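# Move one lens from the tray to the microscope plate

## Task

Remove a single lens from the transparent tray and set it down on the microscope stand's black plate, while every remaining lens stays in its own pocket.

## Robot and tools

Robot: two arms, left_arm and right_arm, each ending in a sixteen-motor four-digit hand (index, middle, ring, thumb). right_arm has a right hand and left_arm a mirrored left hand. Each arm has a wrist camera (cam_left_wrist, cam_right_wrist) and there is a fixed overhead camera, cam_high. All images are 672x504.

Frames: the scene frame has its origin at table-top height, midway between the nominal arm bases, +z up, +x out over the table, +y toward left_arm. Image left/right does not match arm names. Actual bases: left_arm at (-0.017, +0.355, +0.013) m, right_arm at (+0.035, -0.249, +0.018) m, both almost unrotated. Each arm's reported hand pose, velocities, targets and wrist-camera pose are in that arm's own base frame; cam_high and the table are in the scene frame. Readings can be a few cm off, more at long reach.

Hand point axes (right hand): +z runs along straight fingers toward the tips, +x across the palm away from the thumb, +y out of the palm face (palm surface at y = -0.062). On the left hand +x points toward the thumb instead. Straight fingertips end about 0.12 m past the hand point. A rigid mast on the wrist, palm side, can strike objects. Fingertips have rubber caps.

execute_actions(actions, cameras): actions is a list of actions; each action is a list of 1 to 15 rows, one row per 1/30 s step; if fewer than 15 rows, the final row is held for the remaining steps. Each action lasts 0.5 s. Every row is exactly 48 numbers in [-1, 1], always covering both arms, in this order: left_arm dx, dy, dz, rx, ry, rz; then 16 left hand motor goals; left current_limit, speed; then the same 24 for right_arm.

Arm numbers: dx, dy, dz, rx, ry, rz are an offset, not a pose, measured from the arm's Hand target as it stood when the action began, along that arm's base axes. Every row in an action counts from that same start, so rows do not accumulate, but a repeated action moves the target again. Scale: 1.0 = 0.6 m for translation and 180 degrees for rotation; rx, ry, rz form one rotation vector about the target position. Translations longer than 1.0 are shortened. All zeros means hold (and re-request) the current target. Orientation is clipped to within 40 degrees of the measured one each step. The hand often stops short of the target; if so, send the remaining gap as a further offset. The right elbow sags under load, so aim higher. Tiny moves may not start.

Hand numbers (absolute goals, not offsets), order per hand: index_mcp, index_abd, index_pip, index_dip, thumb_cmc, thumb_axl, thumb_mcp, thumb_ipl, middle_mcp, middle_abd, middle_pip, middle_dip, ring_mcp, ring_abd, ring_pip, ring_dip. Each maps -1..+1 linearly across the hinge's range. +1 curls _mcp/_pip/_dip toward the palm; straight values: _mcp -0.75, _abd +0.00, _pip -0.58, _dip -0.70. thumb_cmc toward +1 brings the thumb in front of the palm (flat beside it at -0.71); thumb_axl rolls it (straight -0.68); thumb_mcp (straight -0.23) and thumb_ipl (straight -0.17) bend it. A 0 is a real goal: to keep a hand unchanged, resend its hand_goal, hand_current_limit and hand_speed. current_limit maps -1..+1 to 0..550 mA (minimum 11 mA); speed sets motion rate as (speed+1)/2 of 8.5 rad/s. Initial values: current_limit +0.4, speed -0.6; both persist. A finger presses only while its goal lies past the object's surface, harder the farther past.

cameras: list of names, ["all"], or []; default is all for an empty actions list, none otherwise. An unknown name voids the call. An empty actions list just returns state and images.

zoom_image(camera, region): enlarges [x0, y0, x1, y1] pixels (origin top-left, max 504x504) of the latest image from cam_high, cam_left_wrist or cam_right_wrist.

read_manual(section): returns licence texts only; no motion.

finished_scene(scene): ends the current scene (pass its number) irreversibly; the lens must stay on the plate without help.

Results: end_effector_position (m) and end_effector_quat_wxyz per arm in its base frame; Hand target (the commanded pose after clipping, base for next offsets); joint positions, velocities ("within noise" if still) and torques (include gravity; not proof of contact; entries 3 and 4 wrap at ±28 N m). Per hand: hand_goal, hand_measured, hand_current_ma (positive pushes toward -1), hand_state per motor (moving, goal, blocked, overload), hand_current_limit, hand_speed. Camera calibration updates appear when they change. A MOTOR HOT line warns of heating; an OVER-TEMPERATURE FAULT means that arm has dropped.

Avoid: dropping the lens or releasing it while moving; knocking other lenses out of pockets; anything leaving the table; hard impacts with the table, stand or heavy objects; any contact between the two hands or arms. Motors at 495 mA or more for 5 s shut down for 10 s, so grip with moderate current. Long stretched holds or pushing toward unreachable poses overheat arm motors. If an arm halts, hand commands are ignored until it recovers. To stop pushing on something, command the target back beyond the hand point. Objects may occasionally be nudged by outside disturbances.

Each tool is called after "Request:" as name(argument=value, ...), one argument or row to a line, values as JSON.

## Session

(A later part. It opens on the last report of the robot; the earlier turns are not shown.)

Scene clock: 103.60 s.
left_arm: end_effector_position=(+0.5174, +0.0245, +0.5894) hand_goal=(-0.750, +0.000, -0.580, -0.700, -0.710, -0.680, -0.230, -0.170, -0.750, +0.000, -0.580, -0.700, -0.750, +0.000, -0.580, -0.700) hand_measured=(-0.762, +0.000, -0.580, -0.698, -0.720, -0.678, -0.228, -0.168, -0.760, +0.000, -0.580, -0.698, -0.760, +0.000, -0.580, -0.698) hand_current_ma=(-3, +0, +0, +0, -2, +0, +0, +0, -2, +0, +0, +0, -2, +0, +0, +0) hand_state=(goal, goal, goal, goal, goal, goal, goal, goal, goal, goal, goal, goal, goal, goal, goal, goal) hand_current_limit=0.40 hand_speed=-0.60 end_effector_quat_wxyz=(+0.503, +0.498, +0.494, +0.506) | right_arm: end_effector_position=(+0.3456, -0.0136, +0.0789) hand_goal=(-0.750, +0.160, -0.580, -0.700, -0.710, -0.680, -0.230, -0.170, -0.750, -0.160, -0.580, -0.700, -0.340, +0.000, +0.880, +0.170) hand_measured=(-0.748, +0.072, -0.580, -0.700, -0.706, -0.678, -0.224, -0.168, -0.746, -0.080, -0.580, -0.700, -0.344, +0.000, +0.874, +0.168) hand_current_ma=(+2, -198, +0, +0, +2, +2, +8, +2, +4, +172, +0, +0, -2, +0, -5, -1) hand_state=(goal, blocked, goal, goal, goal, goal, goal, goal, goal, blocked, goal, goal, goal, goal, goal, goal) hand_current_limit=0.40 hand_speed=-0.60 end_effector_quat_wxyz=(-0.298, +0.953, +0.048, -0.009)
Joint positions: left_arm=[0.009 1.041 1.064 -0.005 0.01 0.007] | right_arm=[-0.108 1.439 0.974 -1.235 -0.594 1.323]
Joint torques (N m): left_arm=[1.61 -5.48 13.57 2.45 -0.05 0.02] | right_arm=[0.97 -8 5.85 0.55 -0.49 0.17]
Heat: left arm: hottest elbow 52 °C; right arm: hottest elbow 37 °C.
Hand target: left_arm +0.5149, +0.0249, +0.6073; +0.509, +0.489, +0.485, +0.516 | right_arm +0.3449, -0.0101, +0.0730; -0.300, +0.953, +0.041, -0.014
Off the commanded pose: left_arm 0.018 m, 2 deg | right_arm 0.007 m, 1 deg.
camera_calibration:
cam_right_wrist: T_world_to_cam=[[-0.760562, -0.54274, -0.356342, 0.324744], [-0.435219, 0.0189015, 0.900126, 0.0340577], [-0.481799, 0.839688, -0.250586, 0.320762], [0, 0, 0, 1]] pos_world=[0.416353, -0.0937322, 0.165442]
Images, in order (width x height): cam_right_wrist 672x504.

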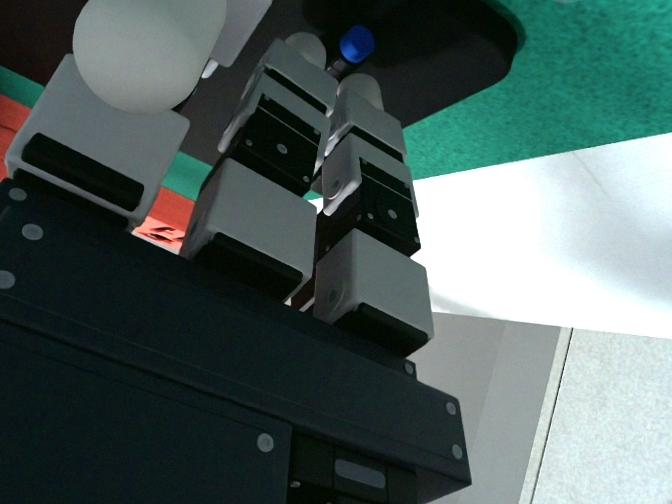

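Request:
execute_actions(
  actions=[
    [[0,0,0,0,0,0,-0.75,0,-0.58,-0.7,-0.71,-0.68,-0.23,-0.17,-0.75,0,-0.58,-0.7,-0.75,0,-0.58,-0.7,0.4,-0.6,0,0,-0.018,0,0,0,-0.75,0.16,-0.58,-0.7,-0.71,-0.68,-0.23,-0.17,-0.75,-0.16,-0.58,-0.7,-0.34,0,0.88,0.17,0.4,-0.6]],
  ],
  cameras=["cam_right_wrist"],
)

Request:
zoom_image(
  camera="cam_right_wrist",
  region=[240, 0, 440, 133],
)

Scene clock: 106.47 s.
left_arm: end_effector_position=(+0.5174, +0.0245, +0.5894) hand_goal=(-0.750, +0.000, -0.580, -0.700, -0.710, -0.680, -0.230, -0.170, -0.750, +0.000, -0.580, -0.700, -0.750, +0.000, -0.580, -0.700) hand_measured=(-0.762, +0.000, -0.580, -0.698, -0.720, -0.678, -0.228, -0.168, -0.760, +0.000, -0.580, -0.698, -0.760, +0.000, -0.580, -0.698) hand_current_ma=(-3, +0, +0, +0, -2, +0, +0, +0, -2, +0, +0, +0, -2, +0, +0, +0) hand_state=(goal, goal, goal, goal, goal, goal, goal, goal, goal, goal, goal, goal, goal, goal, goal, goal) hand_current_limit=0.40 hand_speed=-0.60 end_effector_quat_wxyz=(+0.503, +0.498, +0.494, +0.506) | right_arm: end_effector_position=(+0.3440, -0.0130, +0.0761) hand_goal=(-0.750, +0.160, -0.580, -0.700, -0.710, -0.680, -0.230, -0.170, -0.750, -0.160, -0.580, -0.700, -0.340, +0.000, +0.880, +0.170) hand_measured=(-0.758, +0.072, -0.586, -0.702, -0.706, -0.678, -0.224, -0.168, -0.758, -0.082, -0.586, -0.702, -0.342, +0.000, +0.874, +0.168) hand_current_ma=(-10, -198, -6, -2, +2, +2, +8, +2, -7, +168, -6, -1, -2, +0, -5, -1) hand_state=(goal, blocked, goal, goal, goal, goal, goal, goal, goal, blocked, goal, goal, goal, goal, goal, goal) hand_current_limit=0.40 hand_speed=-0.60 end_effector_quat_wxyz=(-0.299, +0.953, +0.042, -0.010)
Joint positions: left_arm=[0.009 1.041 1.064 -0.005 0.01 0.007] | right_arm=[-0.109 1.44 0.966 -1.225 -0.597 1.335]
Joint torques (N m): left_arm=[1.67 -5.54 13.53 2.48 -0.05 0.02] | right_arm=[0.85 -7.06 5.12 1.09 -0.38 0.1]
Heat: left arm: hottest elbow 52 °C; right arm: hottest elbow 37 °C.
Hand target: left_arm +0.5149, +0.0249, +0.6073; +0.509, +0.489, +0.485, +0.516 | right_arm +0.3450, -0.0100, +0.0623; -0.300, +0.953, +0.041, -0.014
Off the commanded pose: left_arm 0.018 m, 2 deg | right_arm 0.014 m, 0 deg.
camera_calibration:
cam_right_wrist: T_world_to_cam=[[-0.767939, -0.533596, -0.354324, 0.325508], [-0.431156, 0.0215413, 0.90202, 0.0343358], [-0.473682, 0.845465, -0.246606, 0.315793], [0, 0, 0, 1]] pos_world=[0.414359, -0.0940417, 0.16224]
Images, in order (width x height): cam_right_wrist 672x504.

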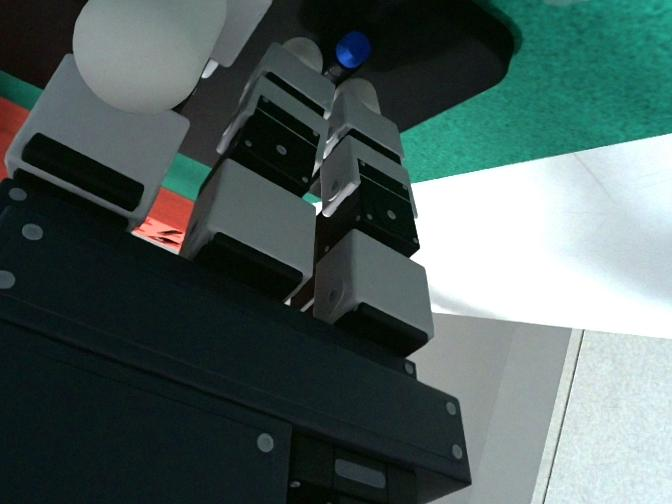

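Scaled by 2.520 from the camera's 672x504 image, which has a finer 960x720 frame.

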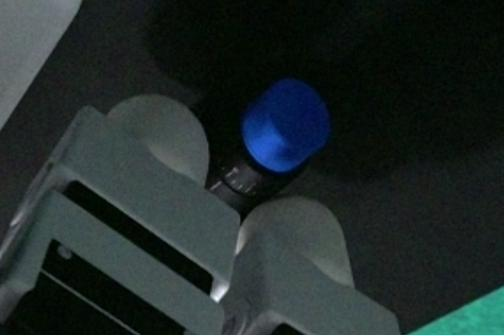

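Request:
execute_actions(
  actions=[
    [[0,0,0,0,0,0,-0.75,0,-0.58,-0.7,-0.71,-0.68,-0.23,-0.17,-0.75,0,-0.58,-0.7,-0.75,0,-0.58,-0.7,0.4,-0.6,0,0,0.018,0,0,0,-0.75,0.15,-0.58,-0.7,-0.71,-0.68,-0.23,-0.17,-0.75,-0.15,-0.58,-0.7,-0.34,0,0.88,0.17,0.4,-0.93]],
    [[0,0,0,0,0,0,-0.75,0,-0.58,-0.7,-0.71,-0.68,-0.23,-0.17,-0.75,0,-0.58,-0.7,-0.75,0,-0.58,-0.7,0.4,-0.6,0,0,0,0,0,0,-0.75,0.072,-0.58,-0.7,-0.71,-0.68,-0.23,-0.17,-0.75,-0.08,-0.58,-0.7,-0.34,0,0.88,0.17,0.4,-0.93]],
    [[0,0,0,0,0,0,-0.75,0,-0.58,-0.7,-0.71,-0.68,-0.23,-0.17,-0.75,0,-0.58,-0.7,-0.75,0,-0.58,-0.7,0.4,-0.6,0,0,0,0,0,0,-0.75,-0.02,-0.58,-0.7,-0.71,-0.68,-0.23,-0.17,-0.75,0.02,-0.58,-0.7,-0.34,0,0.88,0.17,0.4,-0.96]],
    [[0,0,0,0,0,0,-0.75,0,-0.58,-0.7,-0.71,-0.68,-0.23,-0.17,-0.75,0,-0.58,-0.7,-0.75,0,-0.58,-0.7,0.4,-0.6,0,0,0,0,0,0,-0.75,-0.04,-0.58,-0.7,-0.71,-0.68,-0.23,-0.17,-0.75,0.04,-0.58,-0.7,-0.34,0,0.88,0.17,0.4,-0.96]],
  ],
  cameras=["cam_right_wrist"],
)

Request:
zoom_image(
  camera="cam_right_wrist",
  region=[240, 0, 440, 133],
)

Scene clock: 113.67 s.
left_arm: end_effector_position=(+0.5174, +0.0245, +0.5894) hand_goal=(-0.750, +0.000, -0.580, -0.700, -0.710, -0.680, -0.230, -0.170, -0.750, +0.000, -0.580, -0.700, -0.750, +0.000, -0.580, -0.700) hand_measured=(-0.762, +0.000, -0.580, -0.698, -0.720, -0.678, -0.228, -0.168, -0.760, +0.000, -0.580, -0.698, -0.760, +0.000, -0.580, -0.698) hand_current_ma=(-3, +0, +0, +0, -2, +0, +0, +0, -2, +0, +0, +0, -2, +0, +0, +0) hand_state=(goal, goal, goal, goal, goal, goal, goal, goal, goal, goal, goal, goal, goal, goal, goal, goal) hand_current_limit=0.40 hand_speed=-0.60 end_effector_quat_wxyz=(+0.503, +0.498, +0.494, +0.506) | right_arm: end_effector_position=(+0.3475, -0.0131, +0.0753) hand_goal=(-0.750, -0.040, -0.580, -0.700, -0.710, -0.680, -0.230, -0.170, -0.750, +0.040, -0.580, -0.700, -0.340, +0.000, +0.880, +0.170) hand_measured=(-0.746, -0.036, -0.580, -0.702, -0.706, -0.678, -0.224, -0.168, -0.746, +0.036, -0.582, -0.702, -0.342, +0.000, +0.874, +0.168) hand_current_ma=(+3, +3, +0, -2, +3, +2, +8, +2, +4, -2, +0, -1, -2, +0, -5, -1) hand_state=(goal, goal, goal, goal, goal, goal, goal, goal, goal, goal, goal, goal, goal, goal, goal, goal) hand_current_limit=0.40 hand_speed=-0.96 end_effector_quat_wxyz=(-0.299, +0.953, +0.047, -0.004)
Joint positions: left_arm=[0.009 1.041 1.064 -0.005 0.01 0.007] | right_arm=[-0.108 1.441 0.966 -1.214 -0.597 1.328]
Joint torques (N m): left_arm=[1.73 -5.6 13.56 2.48 -0.06 0.01] | right_arm=[0.73 -8.12 6.38 -0.14 -0.39 0.11]
Heat: left arm: hottest elbow 53 °C; right arm: hottest elbow 37 °C.
Hand target: left_arm +0.5149, +0.0249, +0.6073; +0.509, +0.489, +0.485, +0.516 | right_arm +0.3450, -0.0101, +0.0731; -0.300, +0.953, +0.041, -0.014
Off the commanded pose: left_arm 0.018 m, 2 deg | right_arm 0.005 m, 1 deg.
camera_calibration:
cam_right_wrist: T_world_to_cam=[[-0.759126, -0.539304, -0.364527, 0.325388], [-0.443795, 0.0191122, 0.895924, 0.0413755], [-0.476208, 0.841895, -0.253849, 0.318719], [0, 0, 0, 1]] pos_world=[0.417149, -0.0936359, 0.16245]
Images, in order (width x height): cam_right_wrist 672x504.

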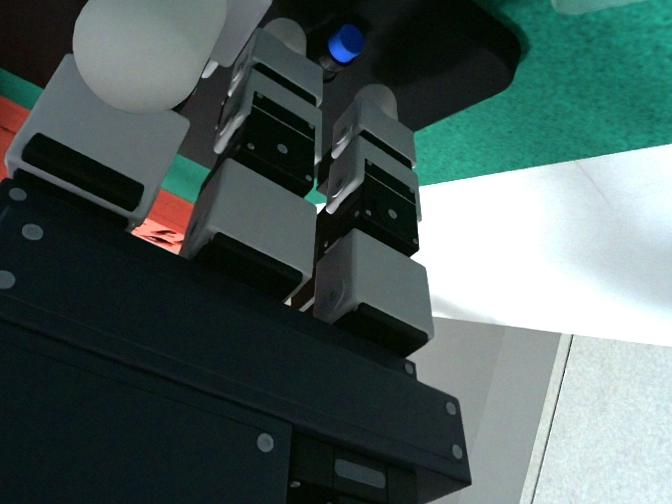

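Scaled by 2.520 from the camera's 672x504 image, which has a finer 960x720 frame.

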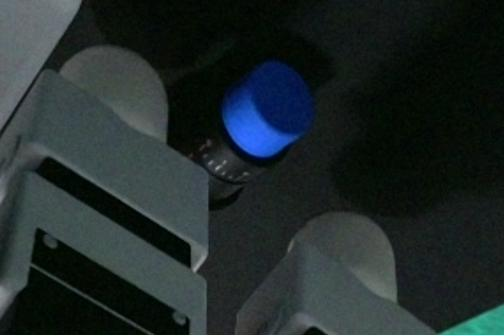

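Request:
execute_actions(
  actions=[
    [[0,0,0,0,0,0,-0.75,0,-0.58,-0.7,-0.71,-0.68,-0.23,-0.17,-0.75,0,-0.58,-0.7,-0.75,0,-0.58,-0.7,0.4,-0.6,0,0,0,0,0,0,-0.75,-0.2,-0.58,-0.7,-0.71,-0.68,-0.23,-0.17,-0.77,0.17,-0.58,-0.7,-0.34,0,0.88,0.17,0.4,-0.9]],
  ],
  cameras=["cam_right_wrist"],
)

Request:
zoom_image(
  camera="cam_right_wrist",
  region=[240, 0, 440, 133],
)

Scene clock: 116.23 s.
left_arm: end_effector_position=(+0.5174, +0.0245, +0.5894) hand_goal=(-0.750, +0.000, -0.580, -0.700, -0.710, -0.680, -0.230, -0.170, -0.750, +0.000, -0.580, -0.700, -0.750, +0.000, -0.580, -0.700) hand_measured=(-0.762, +0.000, -0.580, -0.698, -0.720, -0.678, -0.228, -0.168, -0.760, +0.000, -0.580, -0.698, -0.760, +0.000, -0.580, -0.698) hand_current_ma=(-3, +0, +0, +0, -2, +0, +0, +0, -2, +0, +0, +0, -2, +0, +0, +0) hand_state=(goal, goal, goal, goal, goal, goal, goal, goal, goal, goal, goal, goal, goal, goal, goal, goal) hand_current_limit=0.40 hand_speed=-0.60 end_effector_quat_wxyz=(+0.503, +0.498, +0.494, +0.506) | right_arm: end_effector_position=(+0.3475, -0.0131, +0.0753) hand_goal=(-0.750, -0.200, -0.580, -0.700, -0.710, -0.680, -0.230, -0.170, -0.770, +0.170, -0.580, -0.700, -0.340, +0.000, +0.880, +0.170) hand_measured=(-0.746, -0.194, -0.580, -0.702, -0.706, -0.678, -0.224, -0.168, -0.752, +0.166, -0.582, -0.702, -0.342, +0.000, +0.874, +0.168) hand_current_ma=(+3, +4, +0, -2, +3, +2, +8, +2, +25, -2, +0, -1, -2, +0, -5, -1) hand_state=(goal, goal, goal, goal, goal, goal, goal, goal, goal, goal, goal, goal, goal, goal, goal, goal) hand_current_limit=0.40 hand_speed=-0.90 end_effector_quat_wxyz=(-0.299, +0.953, +0.047, -0.004)
Joint positions: left_arm=[0.009 1.041 1.064 -0.005 0.01 0.007] | right_arm=[-0.108 1.441 0.966 -1.214 -0.597 1.328]
Joint torques (N m): left_arm=[1.61 -5.66 13.57 2.47 -0.05 0.01] | right_arm=[0.79 -8.12 6.38 -0.24 -0.39 0.11]
Heat: left arm: hottest elbow 53 °C; right arm: hottest elbow 37 °C.
Hand target: left_arm +0.5149, +0.0249, +0.6073; +0.509, +0.489, +0.485, +0.516 | right_arm +0.3450, -0.0101, +0.0731; -0.300, +0.953, +0.041, -0.014
Off the commanded pose: left_arm 0.018 m, 2 deg | right_arm 0.004 m, 1 deg.
camera_calibration:
cam_right_wrist: T_world_to_cam=[[-0.759126, -0.539304, -0.364527, 0.325388], [-0.443795, 0.0191122, 0.895924, 0.0413755], [-0.476208, 0.841895, -0.253849, 0.318719], [0, 0, 0, 1]] pos_world=[0.417149, -0.0936359, 0.16245]
Images, in order (width x height): cam_right_wrist 672x504.

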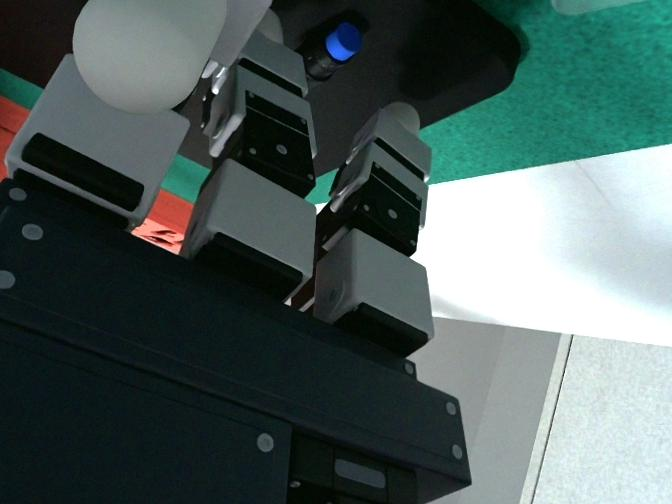

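Scaled by 2.520 from the camera's 672x504 image, which has a finer 960x720 frame.

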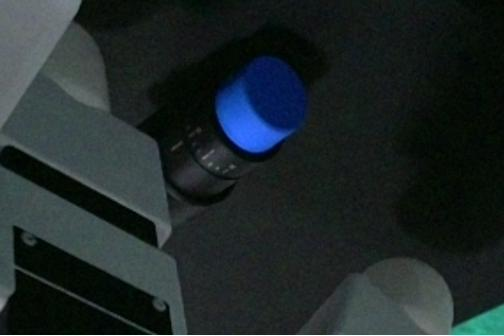

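Request:
execute_actions(
  actions=[],
  cameras=["cam_right_wrist"],
)

Request:
zoom_image(
  camera="cam_right_wrist",
  region=[240, 0, 440, 133],
)

Scene clock: 117.47 s.
left_arm: end_effector_position=(+0.5174, +0.0245, +0.5894) hand_goal=(-0.750, +0.000, -0.580, -0.700, -0.710, -0.680, -0.230, -0.170, -0.750, +0.000, -0.580, -0.700, -0.750, +0.000, -0.580, -0.700) hand_measured=(-0.762, +0.000, -0.580, -0.698, -0.720, -0.678, -0.228, -0.168, -0.760, +0.000, -0.580, -0.698, -0.760, +0.000, -0.580, -0.698) hand_current_ma=(-3, +0, +0, +0, -2, +0, +0, +0, -2, +0, +0, +0, -2, +0, +0, +0) hand_state=(goal, goal, goal, goal, goal, goal, goal, goal, goal, goal, goal, goal, goal, goal, goal, goal) hand_current_limit=0.40 hand_speed=-0.60 end_effector_quat_wxyz=(+0.503, +0.498, +0.494, +0.506) | right_arm: end_effector_position=(+0.3475, -0.0131, +0.0753) hand_goal=(-0.750, -0.200, -0.580, -0.700, -0.710, -0.680, -0.230, -0.170, -0.770, +0.170, -0.580, -0.700, -0.340, +0.000, +0.880, +0.170) hand_measured=(-0.746, -0.194, -0.580, -0.702, -0.706, -0.678, -0.224, -0.168, -0.752, +0.166, -0.582, -0.702, -0.342, +0.000, +0.874, +0.168) hand_current_ma=(+3, +4, +0, -2, +3, +2, +8, +2, +25, -2, +0, -1, -2, +0, -5, -1) hand_state=(goal, goal, goal, goal, goal, goal, goal, goal, goal, goal, goal, goal, goal, goal, goal, goal) hand_current_limit=0.40 hand_speed=-0.90 end_effector_quat_wxyz=(-0.299, +0.953, +0.047, -0.004)
Joint positions: left_arm=[0.009 1.041 1.064 -0.005 0.01 0.007] | right_arm=[-0.108 1.441 0.966 -1.214 -0.597 1.328]
Joint velocities: within noise
Joint torques (N m): left_arm=[1.61 -5.48 13.56 2.47 -0.05 0.01] | right_arm=[0.67 -8.23 6.42 -0.18 -0.38 0.11]
Heat: left arm: hottest elbow 53 °C; right arm: hottest elbow 37 °C.
Hand target: left_arm +0.5149, +0.0249, +0.6073; +0.509, +0.489, +0.485, +0.516 | right_arm +0.3450, -0.0101, +0.0731; -0.300, +0.953, +0.041, -0.014
Off the commanded pose: left_arm 0.018 m, 2 deg | right_arm 0.004 m, 1 deg.
camera_calibration:
cam_right_wrist: T_world_to_cam=[[-0.759126, -0.539304, -0.364527, 0.325388], [-0.443795, 0.0191122, 0.895924, 0.0413755], [-0.476208, 0.841895, -0.253849, 0.318719], [0, 0, 0, 1]] pos_world=[0.417149, -0.0936359, 0.16245]
Images, in order (width x height): cam_right_wrist 672x504.

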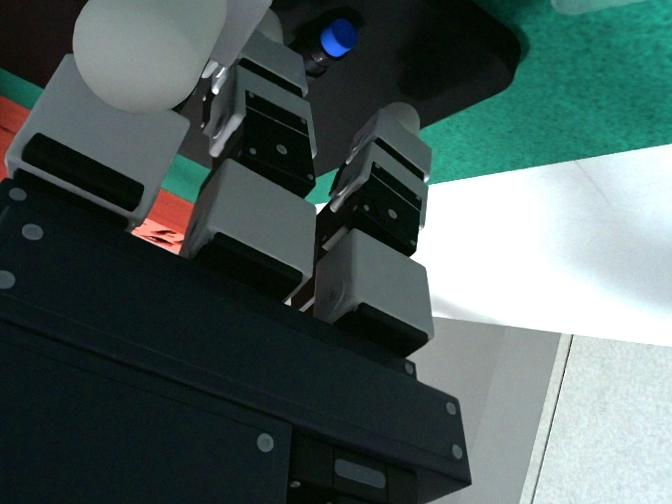

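Scaled by 2.520 from the camera's 672x504 image, which has a finer 960x720 frame.

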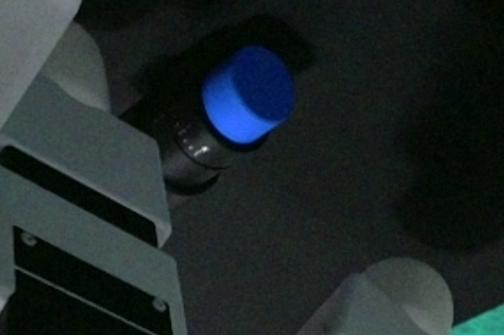

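Request:
execute_actions(
  actions=[
    [[0,0,0,0,0,0,-0.75,0,-0.58,-0.7,-0.71,-0.68,-0.23,-0.17,-0.75,0,-0.58,-0.7,-0.75,0,-0.58,-0.7,0.4,-0.6,0,0,0,0,0,0,-0.75,-0.1,-0.58,-0.7,-0.71,-0.68,-0.23,-0.17,-0.76,0.07,-0.58,-0.7,-0.34,0,0.88,0.17,0.4,-0.95]],
    [[0,0,0,0,0,0,-0.75,0,-0.58,-0.7,-0.71,-0.68,-0.23,-0.17,-0.75,0,-0.58,-0.7,-0.75,0,-0.58,-0.7,0.4,-0.6,0,0,0,0,0,0,-0.75,-0.05,-0.58,-0.7,-0.71,-0.68,-0.23,-0.17,-0.76,0.07,-0.58,-0.7,-0.34,0,0.88,0.17,0.4,-0.95]],
  ],
  cameras=["cam_right_wrist"],
)

Request:
zoom_image(
  camera="cam_right_wrist",
  region=[240, 0, 440, 133],
)

Scene clock: 123.07 s.
left_arm: end_effector_position=(+0.5174, +0.0245, +0.5894) hand_goal=(-0.750, +0.000, -0.580, -0.700, -0.710, -0.680, -0.230, -0.170, -0.750, +0.000, -0.580, -0.700, -0.750, +0.000, -0.580, -0.700) hand_measured=(-0.762, +0.000, -0.580, -0.698, -0.720, -0.678, -0.228, -0.168, -0.760, +0.000, -0.580, -0.698, -0.760, +0.000, -0.580, -0.698) hand_current_ma=(-3, +0, +0, +0, -2, +0, +0, +0, -2, +0, +0, +0, -2, +0, +0, +0) hand_state=(goal, goal, goal, goal, goal, goal, goal, goal, goal, goal, goal, goal, goal, goal, goal, goal) hand_current_limit=0.40 hand_speed=-0.60 end_effector_quat_wxyz=(+0.503, +0.498, +0.494, +0.506) | right_arm: end_effector_position=(+0.3475, -0.0131, +0.0753) hand_goal=(-0.750, -0.050, -0.580, -0.700, -0.710, -0.680, -0.230, -0.170, -0.760, +0.070, -0.580, -0.700, -0.340, +0.000, +0.880, +0.170) hand_measured=(-0.746, -0.054, -0.580, -0.702, -0.706, -0.678, -0.224, -0.168, -0.752, +0.078, -0.582, -0.702, -0.342, +0.000, +0.874, +0.168) hand_current_ma=(+3, -2, +0, -2, +3, +2, +8, +2, +7, +6, +0, -1, -2, +0, -5, -1) hand_state=(goal, goal, goal, goal, goal, goal, goal, goal, goal, goal, goal, goal, goal, goal, goal, goal) hand_current_limit=0.40 hand_speed=-0.95 end_effector_quat_wxyz=(-0.299, +0.953, +0.047, -0.004)
Joint positions: left_arm=[0.009 1.041 1.064 -0.005 0.01 0.007] | right_arm=[-0.108 1.441 0.966 -1.214 -0.597 1.328]
Joint torques (N m): left_arm=[1.61 -5.48 13.59 2.44 -0.05 0.01] | right_arm=[0.73 -8.06 6.43 -0.16 -0.38 0.11]
Heat: left arm: hottest elbow 53 °C; right arm: hottest elbow 37 °C.
Hand target: left_arm +0.5149, +0.0249, +0.6073; +0.509, +0.489, +0.485, +0.516 | right_arm +0.3450, -0.0101, +0.0731; -0.300, +0.953, +0.041, -0.014
Off the commanded pose: left_arm 0.018 m, 2 deg | right_arm 0.004 m, 1 deg.
camera_calibration:
cam_right_wrist: T_world_to_cam=[[-0.759126, -0.539304, -0.364527, 0.325388], [-0.443795, 0.0191122, 0.895924, 0.0413755], [-0.476208, 0.841895, -0.253849, 0.318719], [0, 0, 0, 1]] pos_world=[0.417149, -0.0936359, 0.16245]
Images, in order (width x height): cam_right_wrist 672x504.

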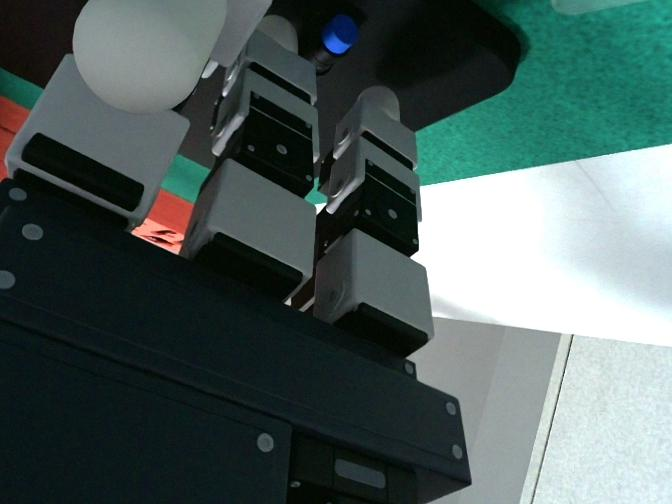

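Scaled by 2.520 from the camera's 672x504 image, which has a finer 960x720 frame.

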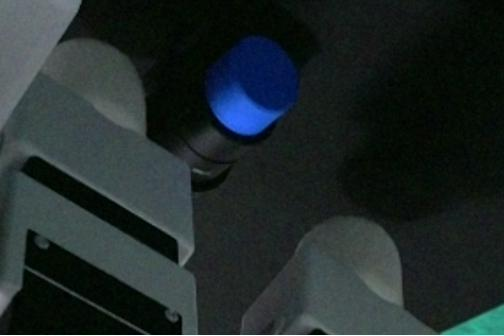

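Request:
execute_actions(
  actions=[],
  cameras=["cam_right_wrist"],
)

Request:
zoom_image(
  camera="cam_right_wrist",
  region=[240, 0, 440, 133],
)

Scene clock: 124.17 s.
left_arm: end_effector_position=(+0.5174, +0.0245, +0.5894) hand_goal=(-0.750, +0.000, -0.580, -0.700, -0.710, -0.680, -0.230, -0.170, -0.750, +0.000, -0.580, -0.700, -0.750, +0.000, -0.580, -0.700) hand_measured=(-0.762, +0.000, -0.580, -0.698, -0.720, -0.678, -0.228, -0.168, -0.760, +0.000, -0.580, -0.698, -0.760, +0.000, -0.580, -0.698) hand_current_ma=(-3, +0, +0, +0, -2, +0, +0, +0, -2, +0, +0, +0, -2, +0, +0, +0) hand_state=(goal, goal, goal, goal, goal, goal, goal, goal, goal, goal, goal, goal, goal, goal, goal, goal) hand_current_limit=0.40 hand_speed=-0.60 end_effector_quat_wxyz=(+0.503, +0.498, +0.494, +0.506) | right_arm: end_effector_position=(+0.3475, -0.0131, +0.0753) hand_goal=(-0.750, -0.050, -0.580, -0.700, -0.710, -0.680, -0.230, -0.170, -0.760, +0.070, -0.580, -0.700, -0.340, +0.000, +0.880, +0.170) hand_measured=(-0.746, -0.054, -0.580, -0.702, -0.706, -0.678, -0.224, -0.168, -0.752, +0.078, -0.582, -0.702, -0.342, +0.000, +0.874, +0.168) hand_current_ma=(+3, -2, +0, -2, +3, +2, +8, +2, +7, +6, +0, -1, -2, +0, -5, -1) hand_state=(goal, goal, goal, goal, goal, goal, goal, goal, goal, goal, goal, goal, goal, goal, goal, goal) hand_current_limit=0.40 hand_speed=-0.95 end_effector_quat_wxyz=(-0.299, +0.953, +0.047, -0.004)
Joint positions: left_arm=[0.009 1.041 1.064 -0.005 0.01 0.007] | right_arm=[-0.108 1.441 0.966 -1.214 -0.597 1.328]
Joint velocities: within noise
Joint torques (N m): left_arm=[1.61 -5.48 13.59 2.47 -0.05 0.01] | right_arm=[0.91 -8.12 6.42 -0.17 -0.38 0.11]
Heat: left arm: hottest elbow 53 °C; right arm: hottest elbow 37 °C.
Hand target: left_arm +0.5149, +0.0249, +0.6073; +0.509, +0.489, +0.485, +0.516 | right_arm +0.3450, -0.0101, +0.0731; -0.300, +0.953, +0.041, -0.014
Off the commanded pose: left_arm 0.018 m, 2 deg | right_arm 0.004 m, 1 deg.
camera_calibration:
cam_right_wrist: T_world_to_cam=[[-0.759126, -0.539304, -0.364527, 0.325388], [-0.443795, 0.0191122, 0.895924, 0.0413755], [-0.476208, 0.841895, -0.253849, 0.318719], [0, 0, 0, 1]] pos_world=[0.417149, -0.0936359, 0.16245]
Images, in order (width x height): cam_right_wrist 672x504.

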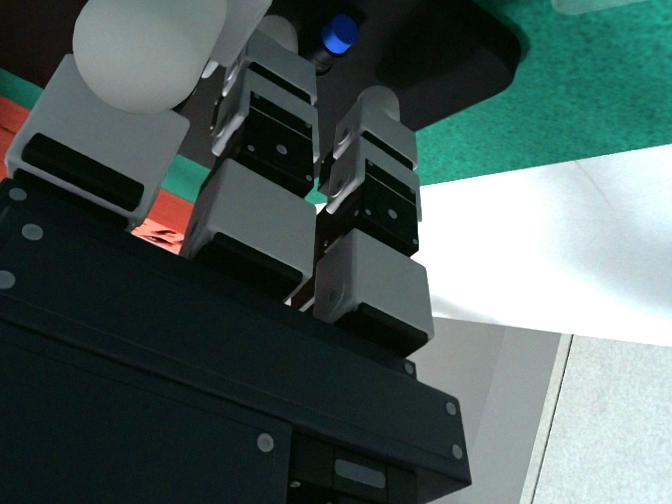

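Scaled by 2.520 from the camera's 672x504 image, which has a finer 960x720 frame.

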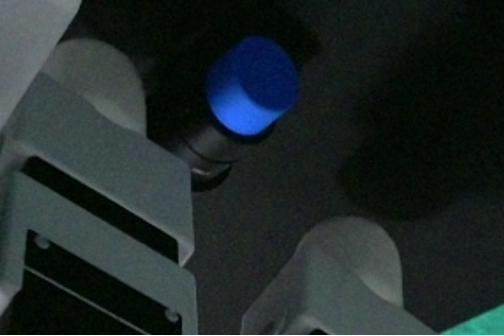

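Request:
execute_actions(
  actions=[
    [[0,0,0,0,0,0,-0.75,0,-0.58,-0.7,-0.71,-0.68,-0.23,-0.17,-0.75,0,-0.58,-0.7,-0.75,0,-0.58,-0.7,0.4,-0.6,0,0,0,0,0,0,-0.75,-0.1,-0.58,-0.7,-0.71,-0.68,-0.23,-0.17,-0.76,0.17,-0.58,-0.7,-0.34,0,0.88,0.17,0.4,-0.985]],
    [[0,0,0,0,0,0,-0.75,0,-0.58,-0.7,-0.71,-0.68,-0.23,-0.17,-0.75,0,-0.58,-0.7,-0.75,0,-0.58,-0.7,0.4,-0.6,0,0,0,0,0,0,-0.75,-0.1,-0.58,-0.7,-0.71,-0.68,-0.23,-0.17,-0.76,0.17,-0.58,-0.7,-0.34,0,0.88,0.17,0.4,-0.97]],
  ],
  cameras=["cam_right_wrist"],
)

Request:
zoom_image(
  camera="cam_right_wrist",
  region=[240, 0, 440, 133],
)

Scene clock: 127.60 s.
left_arm: end_effector_position=(+0.5174, +0.0245, +0.5894) hand_goal=(-0.750, +0.000, -0.580, -0.700, -0.710, -0.680, -0.230, -0.170, -0.750, +0.000, -0.580, -0.700, -0.750, +0.000, -0.580, -0.700) hand_measured=(-0.762, +0.000, -0.580, -0.698, -0.720, -0.678, -0.228, -0.168, -0.760, +0.000, -0.580, -0.698, -0.760, +0.000, -0.580, -0.698) hand_current_ma=(-3, +0, +0, +0, -2, +0, +0, +0, -2, +0, +0, +0, -2, +0, +0, +0) hand_state=(goal, goal, goal, goal, goal, goal, goal, goal, goal, goal, goal, goal, goal, goal, goal, goal) hand_current_limit=0.40 hand_speed=-0.60 end_effector_quat_wxyz=(+0.503, +0.498, +0.494, +0.506) | right_arm: end_effector_position=(+0.3475, -0.0131, +0.0753) hand_goal=(-0.750, -0.100, -0.580, -0.700, -0.710, -0.680, -0.230, -0.170, -0.760, +0.170, -0.580, -0.700, -0.340, +0.000, +0.880, +0.170) hand_measured=(-0.746, -0.096, -0.580, -0.702, -0.706, -0.678, -0.224, -0.168, -0.752, +0.166, -0.582, -0.702, -0.342, +0.000, +0.874, +0.168) hand_current_ma=(+3, +3, +0, -2, +3, +2, +8, +2, +7, -2, +0, -1, -2, +0, -5, -1) hand_state=(goal, goal, goal, goal, goal, goal, goal, goal, goal, goal, goal, goal, goal, goal, goal, goal) hand_current_limit=0.40 hand_speed=-0.97 end_effector_quat_wxyz=(-0.299, +0.953, +0.047, -0.004)
Joint positions: left_arm=[0.009 1.041 1.064 -0.005 0.01 0.007] | right_arm=[-0.108 1.441 0.966 -1.214 -0.597 1.328]
Joint torques (N m): left_arm=[1.55 -5.6 13.59 2.5 -0.05 0.01] | right_arm=[0.79 -8.12 6.41 -0.21 -0.38 0.11]
Heat: left arm: hottest elbow 53 °C; right arm: hottest elbow 37 °C.
Hand target: left_arm +0.5149, +0.0249, +0.6073; +0.509, +0.489, +0.485, +0.516 | right_arm +0.3450, -0.0101, +0.0731; -0.300, +0.953, +0.041, -0.014
Off the commanded pose: left_arm 0.018 m, 2 deg | right_arm 0.004 m, 1 deg.
camera_calibration:
cam_right_wrist: T_world_to_cam=[[-0.759126, -0.539304, -0.364527, 0.325388], [-0.443795, 0.0191122, 0.895924, 0.0413755], [-0.476208, 0.841895, -0.253849, 0.318719], [0, 0, 0, 1]] pos_world=[0.417149, -0.0936359, 0.16245]
Images, in order (width x height): cam_right_wrist 672x504.

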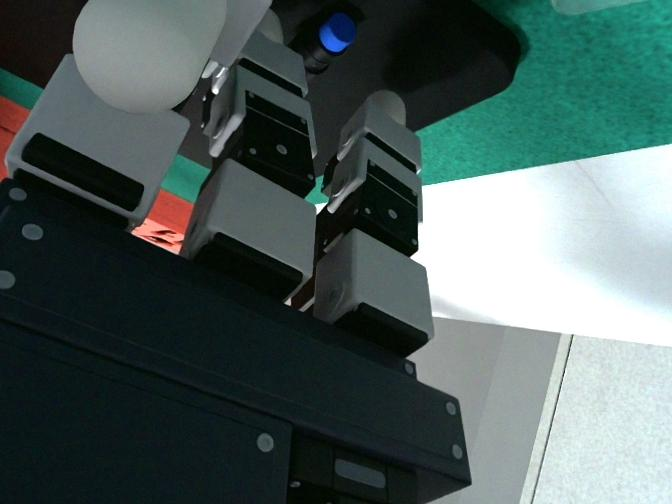

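Scaled by 2.520 from the camera's 672x504 image, which has a finer 960x720 frame.

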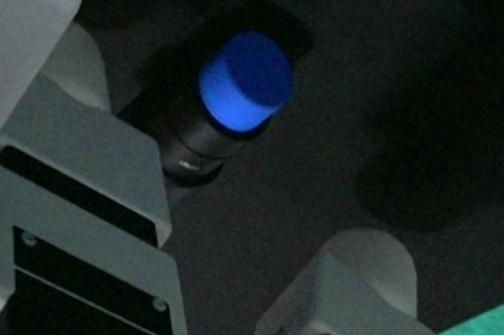

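Request:
execute_actions(
  actions=[],
  cameras=["cam_right_wrist"],
)

Request:
zoom_image(
  camera="cam_right_wrist",
  region=[240, 0, 440, 133],
)

Scene clock: 129.03 s.
left_arm: end_effector_position=(+0.5174, +0.0245, +0.5894) hand_goal=(-0.750, +0.000, -0.580, -0.700, -0.710, -0.680, -0.230, -0.170, -0.750, +0.000, -0.580, -0.700, -0.750, +0.000, -0.580, -0.700) hand_measured=(-0.762, +0.000, -0.580, -0.698, -0.720, -0.678, -0.228, -0.168, -0.760, +0.000, -0.580, -0.698, -0.760, +0.000, -0.580, -0.698) hand_current_ma=(-3, +0, +0, +0, -2, +0, +0, +0, -2, +0, +0, +0, -2, +0, +0, +0) hand_state=(goal, goal, goal, goal, goal, goal, goal, goal, goal, goal, goal, goal, goal, goal, goal, goal) hand_current_limit=0.40 hand_speed=-0.60 end_effector_quat_wxyz=(+0.503, +0.498, +0.494, +0.506) | right_arm: end_effector_position=(+0.3475, -0.0131, +0.0753) hand_goal=(-0.750, -0.100, -0.580, -0.700, -0.710, -0.680, -0.230, -0.170, -0.760, +0.170, -0.580, -0.700, -0.340, +0.000, +0.880, +0.170) hand_measured=(-0.746, -0.096, -0.580, -0.702, -0.706, -0.678, -0.224, -0.168, -0.752, +0.166, -0.582, -0.702, -0.342, +0.000, +0.874, +0.168) hand_current_ma=(+3, +3, +0, -2, +3, +2, +8, +2, +7, -2, +0, -1, -2, +0, -5, -1) hand_state=(goal, goal, goal, goal, goal, goal, goal, goal, goal, goal, goal, goal, goal, goal, goal, goal) hand_current_limit=0.40 hand_speed=-0.97 end_effector_quat_wxyz=(-0.299, +0.953, +0.047, -0.004)
Joint positions: left_arm=[0.009 1.041 1.064 -0.005 0.01 0.007] | right_arm=[-0.108 1.441 0.966 -1.214 -0.597 1.328]
Joint velocities: within noise
Joint torques (N m): left_arm=[1.67 -5.54 13.56 2.47 -0.05 0.01] | right_arm=[0.67 -8.18 6.39 -0.18 -0.38 0.11]
Heat: left arm: hottest elbow 53 °C; right arm: hottest elbow 37 °C.
Hand target: left_arm +0.5149, +0.0249, +0.6073; +0.509, +0.489, +0.485, +0.516 | right_arm +0.3450, -0.0101, +0.0731; -0.300, +0.953, +0.041, -0.014
Off the commanded pose: left_arm 0.018 m, 2 deg | right_arm 0.004 m, 1 deg.
camera_calibration:
cam_right_wrist: T_world_to_cam=[[-0.759126, -0.539304, -0.364527, 0.325388], [-0.443795, 0.0191122, 0.895924, 0.0413755], [-0.476208, 0.841895, -0.253849, 0.318719], [0, 0, 0, 1]] pos_world=[0.417149, -0.0936359, 0.16245]
Images, in order (width x height): cam_right_wrist 672x504.

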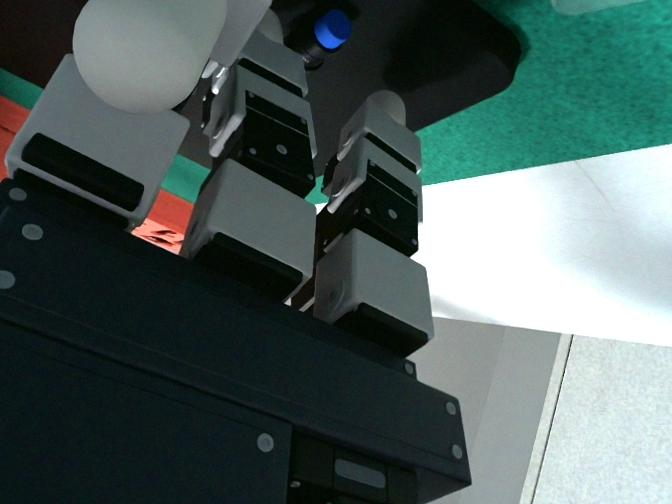

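Scaled by 2.520 from the camera's 672x504 image, which has a finer 960x720 frame.

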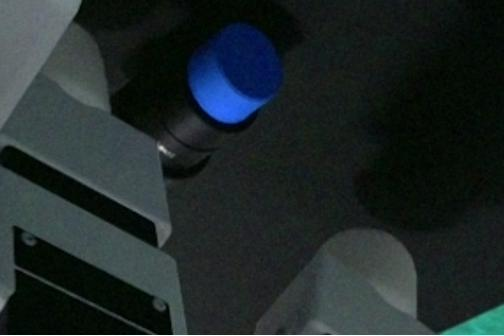

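Request:
execute_actions(
  actions=[
    [[0,0,0,0,0,0,-0.75,0,-0.58,-0.7,-0.71,-0.68,-0.23,-0.17,-0.75,0,-0.58,-0.7,-0.75,0,-0.58,-0.7,0.4,-0.6,0,0,0,0,0,0,-0.75,-0.1,-0.58,-0.7,-0.71,-0.68,-0.23,-0.17,-0.76,0.19,-0.58,-0.7,-0.34,0,0.88,0.17,0.4,-0.97]],
  ],
  cameras=["cam_right_wrist"],
)

Request:
zoom_image(
  camera="cam_right_wrist",
  region=[240, 0, 440, 133],
)

Scene clock: 133.40 s.
left_arm: end_effector_position=(+0.5174, +0.0245, +0.5894) hand_goal=(-0.750, +0.000, -0.580, -0.700, -0.710, -0.680, -0.230, -0.170, -0.750, +0.000, -0.580, -0.700, -0.750, +0.000, -0.580, -0.700) hand_measured=(-0.762, +0.000, -0.580, -0.698, -0.720, -0.678, -0.228, -0.168, -0.760, +0.000, -0.580, -0.698, -0.760, +0.000, -0.580, -0.698) hand_current_ma=(-3, +0, +0, +0, -2, +0, +0, +0, -2, +0, +0, +0, -2, +0, +0, +0) hand_state=(goal, goal, goal, goal, goal, goal, goal, goal, goal, goal, goal, goal, goal, goal, goal, goal) hand_current_limit=0.40 hand_speed=-0.60 end_effector_quat_wxyz=(+0.503, +0.498, +0.494, +0.506) | right_arm: end_effector_position=(+0.3475, -0.0131, +0.0753) hand_goal=(-0.750, -0.100, -0.580, -0.700, -0.710, -0.680, -0.230, -0.170, -0.760, +0.190, -0.580, -0.700, -0.340, +0.000, +0.880, +0.170) hand_measured=(-0.746, -0.096, -0.580, -0.702, -0.706, -0.678, -0.224, -0.168, -0.752, +0.186, -0.582, -0.702, -0.342, +0.000, +0.874, +0.168) hand_current_ma=(+3, +3, +0, -2, +3, +2, +8, +2, +7, -3, +0, -1, -2, +0, -5, -1) hand_state=(goal, goal, goal, goal, goal, goal, goal, goal, goal, goal, goal, goal, goal, goal, goal, goal) hand_current_limit=0.40 hand_speed=-0.97 end_effector_quat_wxyz=(-0.299, +0.953, +0.047, -0.004)
Joint positions: left_arm=[0.009 1.041 1.064 -0.005 0.01 0.007] | right_arm=[-0.108 1.441 0.966 -1.214 -0.597 1.328]
Joint torques (N m): left_arm=[1.67 -5.54 13.57 2.48 -0.05 0.01] | right_arm=[0.62 -8.12 6.37 -0.18 -0.36 0.11]
Heat: left arm: hottest elbow 53 °C; right arm: hottest elbow 37 °C.
Hand target: left_arm +0.5149, +0.0249, +0.6073; +0.509, +0.489, +0.485, +0.516 | right_arm +0.3450, -0.0101, +0.0731; -0.300, +0.953, +0.041, -0.014
Off the commanded pose: left_arm 0.018 m, 2 deg | right_arm 0.004 m, 1 deg.
camera_calibration:
cam_right_wrist: T_world_to_cam=[[-0.759126, -0.539304, -0.364527, 0.325388], [-0.443795, 0.0191122, 0.895924, 0.0413755], [-0.476208, 0.841895, -0.253849, 0.318719], [0, 0, 0, 1]] pos_world=[0.417149, -0.0936359, 0.16245]
Images, in order (width x height): cam_right_wrist 672x504.

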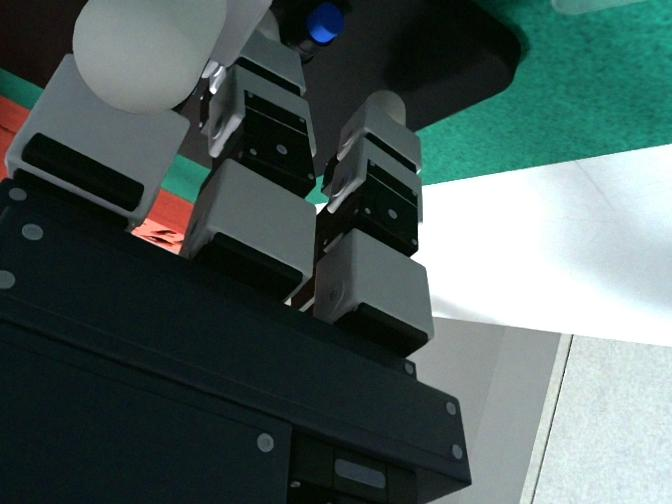

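Scaled by 2.520 from the camera's 672x504 image, which has a finer 960x720 frame.

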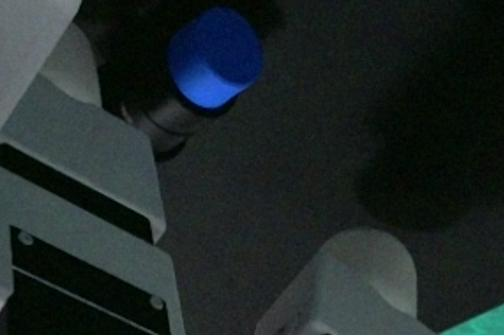

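Request:
execute_actions(
  actions=[
    [[0,0,0,0,0,0,-0.75,0,-0.58,-0.7,-0.71,-0.68,-0.23,-0.17,-0.75,0,-0.58,-0.7,-0.75,0,-0.58,-0.7,0.4,-0.6,0.03,0,0,0,0,0,-0.75,-0.1,-0.58,-0.7,-0.71,-0.68,-0.23,-0.17,-0.76,0.19,-0.58,-0.7,-0.34,0,0.88,0.17,0.4,-0.97]],
  ],
  cameras=["cam_right_wrist"],
)

Request:
zoom_image(
  camera="cam_right_wrist",
  region=[240, 0, 440, 133],
)

Request:
execute_actions(
  actions=[],
  cameras=["cam_right_wrist"],
)

Request:
zoom_image(
  camera="cam_right_wrist",
  region=[240, 0, 440, 133],
)

Scene clock: 140.30 s.
left_arm: end_effector_position=(+0.5174, +0.0245, +0.5894) hand_goal=(-0.750, +0.000, -0.580, -0.700, -0.710, -0.680, -0.230, -0.170, -0.750, +0.000, -0.580, -0.700, -0.750, +0.000, -0.580, -0.700) hand_measured=(-0.762, +0.000, -0.580, -0.698, -0.720, -0.678, -0.228, -0.168, -0.760, +0.000, -0.580, -0.698, -0.760, +0.000, -0.580, -0.698) hand_current_ma=(-3, +0, +0, +0, -2, +0, +0, +0, -2, +0, +0, +0, -2, +0, +0, +0) hand_state=(goal, goal, goal, goal, goal, goal, goal, goal, goal, goal, goal, goal, goal, goal, goal, goal) hand_current_limit=0.40 hand_speed=-0.60 end_effector_quat_wxyz=(+0.503, +0.498, +0.494, +0.506) | right_arm: end_effector_position=(+0.3465, -0.0119, +0.0673) hand_goal=(-0.750, -0.100, -0.580, -0.700, -0.710, -0.680, -0.230, -0.170, -0.760, +0.190, -0.580, -0.700, -0.340, +0.000, +0.880, +0.170) hand_measured=(-0.744, -0.096, -0.580, -0.702, -0.706, -0.678, -0.224, -0.168, -0.766, +0.188, -0.586, -0.702, -0.342, +0.000, +0.874, +0.168) hand_current_ma=(+5, +2, +0, -2, +3, +2, +8, +2, -4, -1, -6, -2, -1, +0, -5, -1) hand_state=(goal, goal, goal, goal, goal, goal, goal, goal, goal, goal, goal, goal, goal, goal, goal, goal) hand_current_limit=0.40 hand_speed=-0.97 end_effector_quat_wxyz=(-0.301, +0.952, +0.044, -0.021)
Joint positions: left_arm=[0.009 1.041 1.064 -0.005 0.01 0.007] | right_arm=[-0.105 1.474 0.974 -1.223 -0.597 1.328]
Joint torques (N m): left_arm=[1.67 -5.6 13.6 2.44 -0.04 0.02] | right_arm=[0.97 -7.41 9.22 -0.29 -0.41 0.18]
Heat: left arm: hottest elbow 53 °C; right arm: hottest elbow 36 °C.
Hand target: left_arm +0.5149, +0.0249, +0.6073; +0.509, +0.489, +0.485, +0.516 | right_arm +0.3629, -0.0100, +0.0730; -0.300, +0.953, +0.041, -0.014
Off the commanded pose: left_arm 0.018 m, 2 deg | right_arm 0.018 m, 1 deg.
camera_calibration:
cam_right_wrist: T_world_to_cam=[[-0.769543, -0.54033, -0.340362, 0.324328], [-0.41295, 0.014502, 0.910638, 0.0364434], [-0.48711, 0.841328, -0.234289, 0.317654], [0, 0, 0, 1]] pos_world=[0.419366, -0.0925356, 0.151625]
Images, in order (width x height): cam_right_wrist 672x504.

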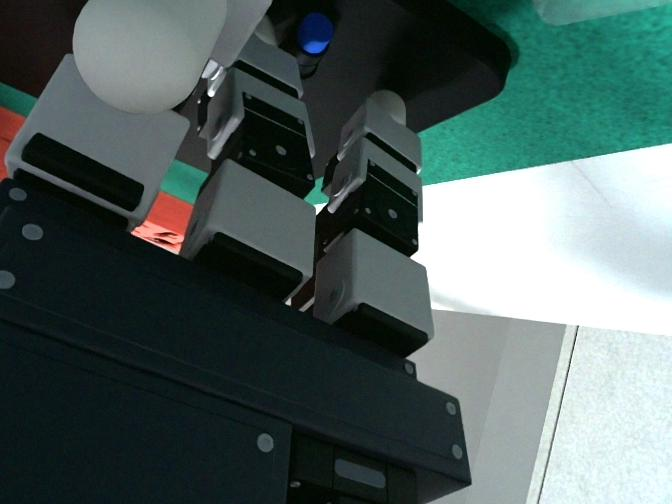

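Scaled by 2.520 from the camera's 672x504 image, which has a finer 960x720 frame.

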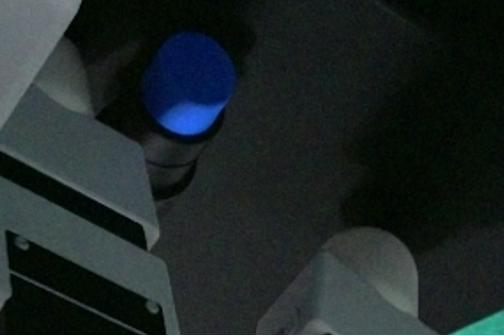

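Scene clock: 140.30 s.
left_arm: end_effector_position=(+0.5174, +0.0245, +0.5894) hand_goal=(-0.750, +0.000, -0.580, -0.700, -0.710, -0.680, -0.230, -0.170, -0.750, +0.000, -0.580, -0.700, -0.750, +0.000, -0.580, -0.700) hand_measured=(-0.762, +0.000, -0.580, -0.698, -0.720, -0.678, -0.228, -0.168, -0.760, +0.000, -0.580, -0.698, -0.760, +0.000, -0.580, -0.698) hand_current_ma=(-3, +0, +0, +0, -2, +0, +0, +0, -2, +0, +0, +0, -2, +0, +0, +0) hand_state=(goal, goal, goal, goal, goal, goal, goal, goal, goal, goal, goal, goal, goal, goal, goal, goal) hand_current_limit=0.40 hand_speed=-0.60 end_effector_quat_wxyz=(+0.503, +0.498, +0.494, +0.506) | right_arm: end_effector_position=(+0.3465, -0.0119, +0.0673) hand_goal=(-0.750, -0.100, -0.580, -0.700, -0.710, -0.680, -0.230, -0.170, -0.760, +0.190, -0.580, -0.700, -0.340, +0.000, +0.880, +0.170) hand_measured=(-0.744, -0.096, -0.580, -0.702, -0.706, -0.678, -0.224, -0.168, -0.766, +0.188, -0.586, -0.702, -0.342, +0.000, +0.874, +0.168) hand_current_ma=(+5, +2, +0, -2, +3, +2, +8, +2, -4, -1, -6, -2, -1, +0, -5, -1) hand_state=(goal, goal, goal, goal, goal, goal, goal, goal, goal, goal, goal, goal, goal, goal, goal, goal) hand_current_limit=0.40 hand_speed=-0.97 end_effector_quat_wxyz=(-0.301, +0.952, +0.044, -0.021)
Joint positions: left_arm=[0.009 1.041 1.064 -0.005 0.01 0.007] | right_arm=[-0.105 1.474 0.974 -1.223 -0.597 1.328]
Joint velocities: within noise
Joint torques (N m): left_arm=[1.67 -5.6 13.6 2.44 -0.04 0.02] | right_arm=[0.97 -7.41 9.22 -0.29 -0.41 0.18]
Heat: left arm: hottest elbow 53 °C; right arm: hottest elbow 36 °C.
Hand target: left_arm +0.5149, +0.0249, +0.6073; +0.509, +0.489, +0.485, +0.516 | right_arm +0.3629, -0.0100, +0.0730; -0.300, +0.953, +0.041, -0.014
Off the commanded pose: left_arm 0.018 m, 2 deg | right_arm 0.018 m, 1 deg.
camera_calibration:
cam_right_wrist: T_world_to_cam=[[-0.769543, -0.54033, -0.340362, 0.324328], [-0.41295, 0.014502, 0.910638, 0.0364434], [-0.48711, 0.841328, -0.234289, 0.317654], [0, 0, 0, 1]] pos_world=[0.419366, -0.0925356, 0.151625]
Images, in order (width x height): cam_right_wrist 672x504.

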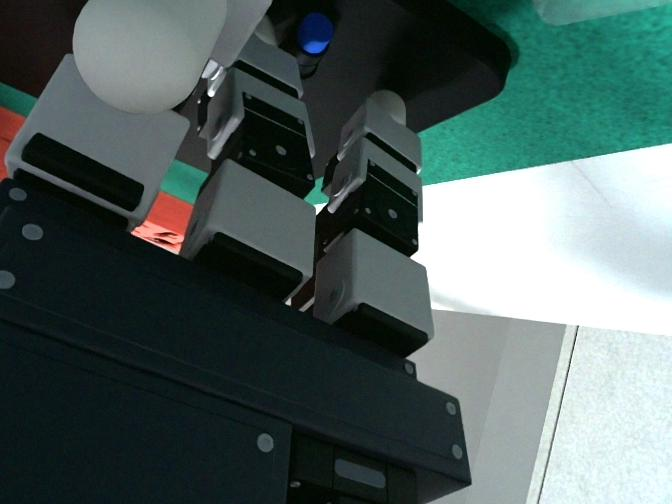

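Scaled by 2.520 from the camera's 672x504 image, which has a finer 960x720 frame.

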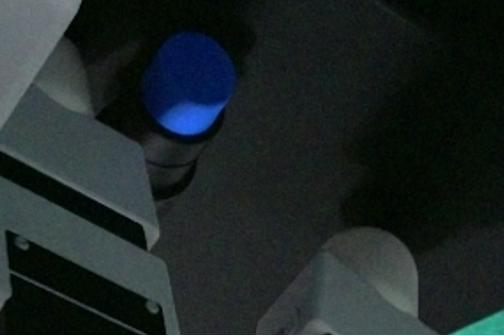

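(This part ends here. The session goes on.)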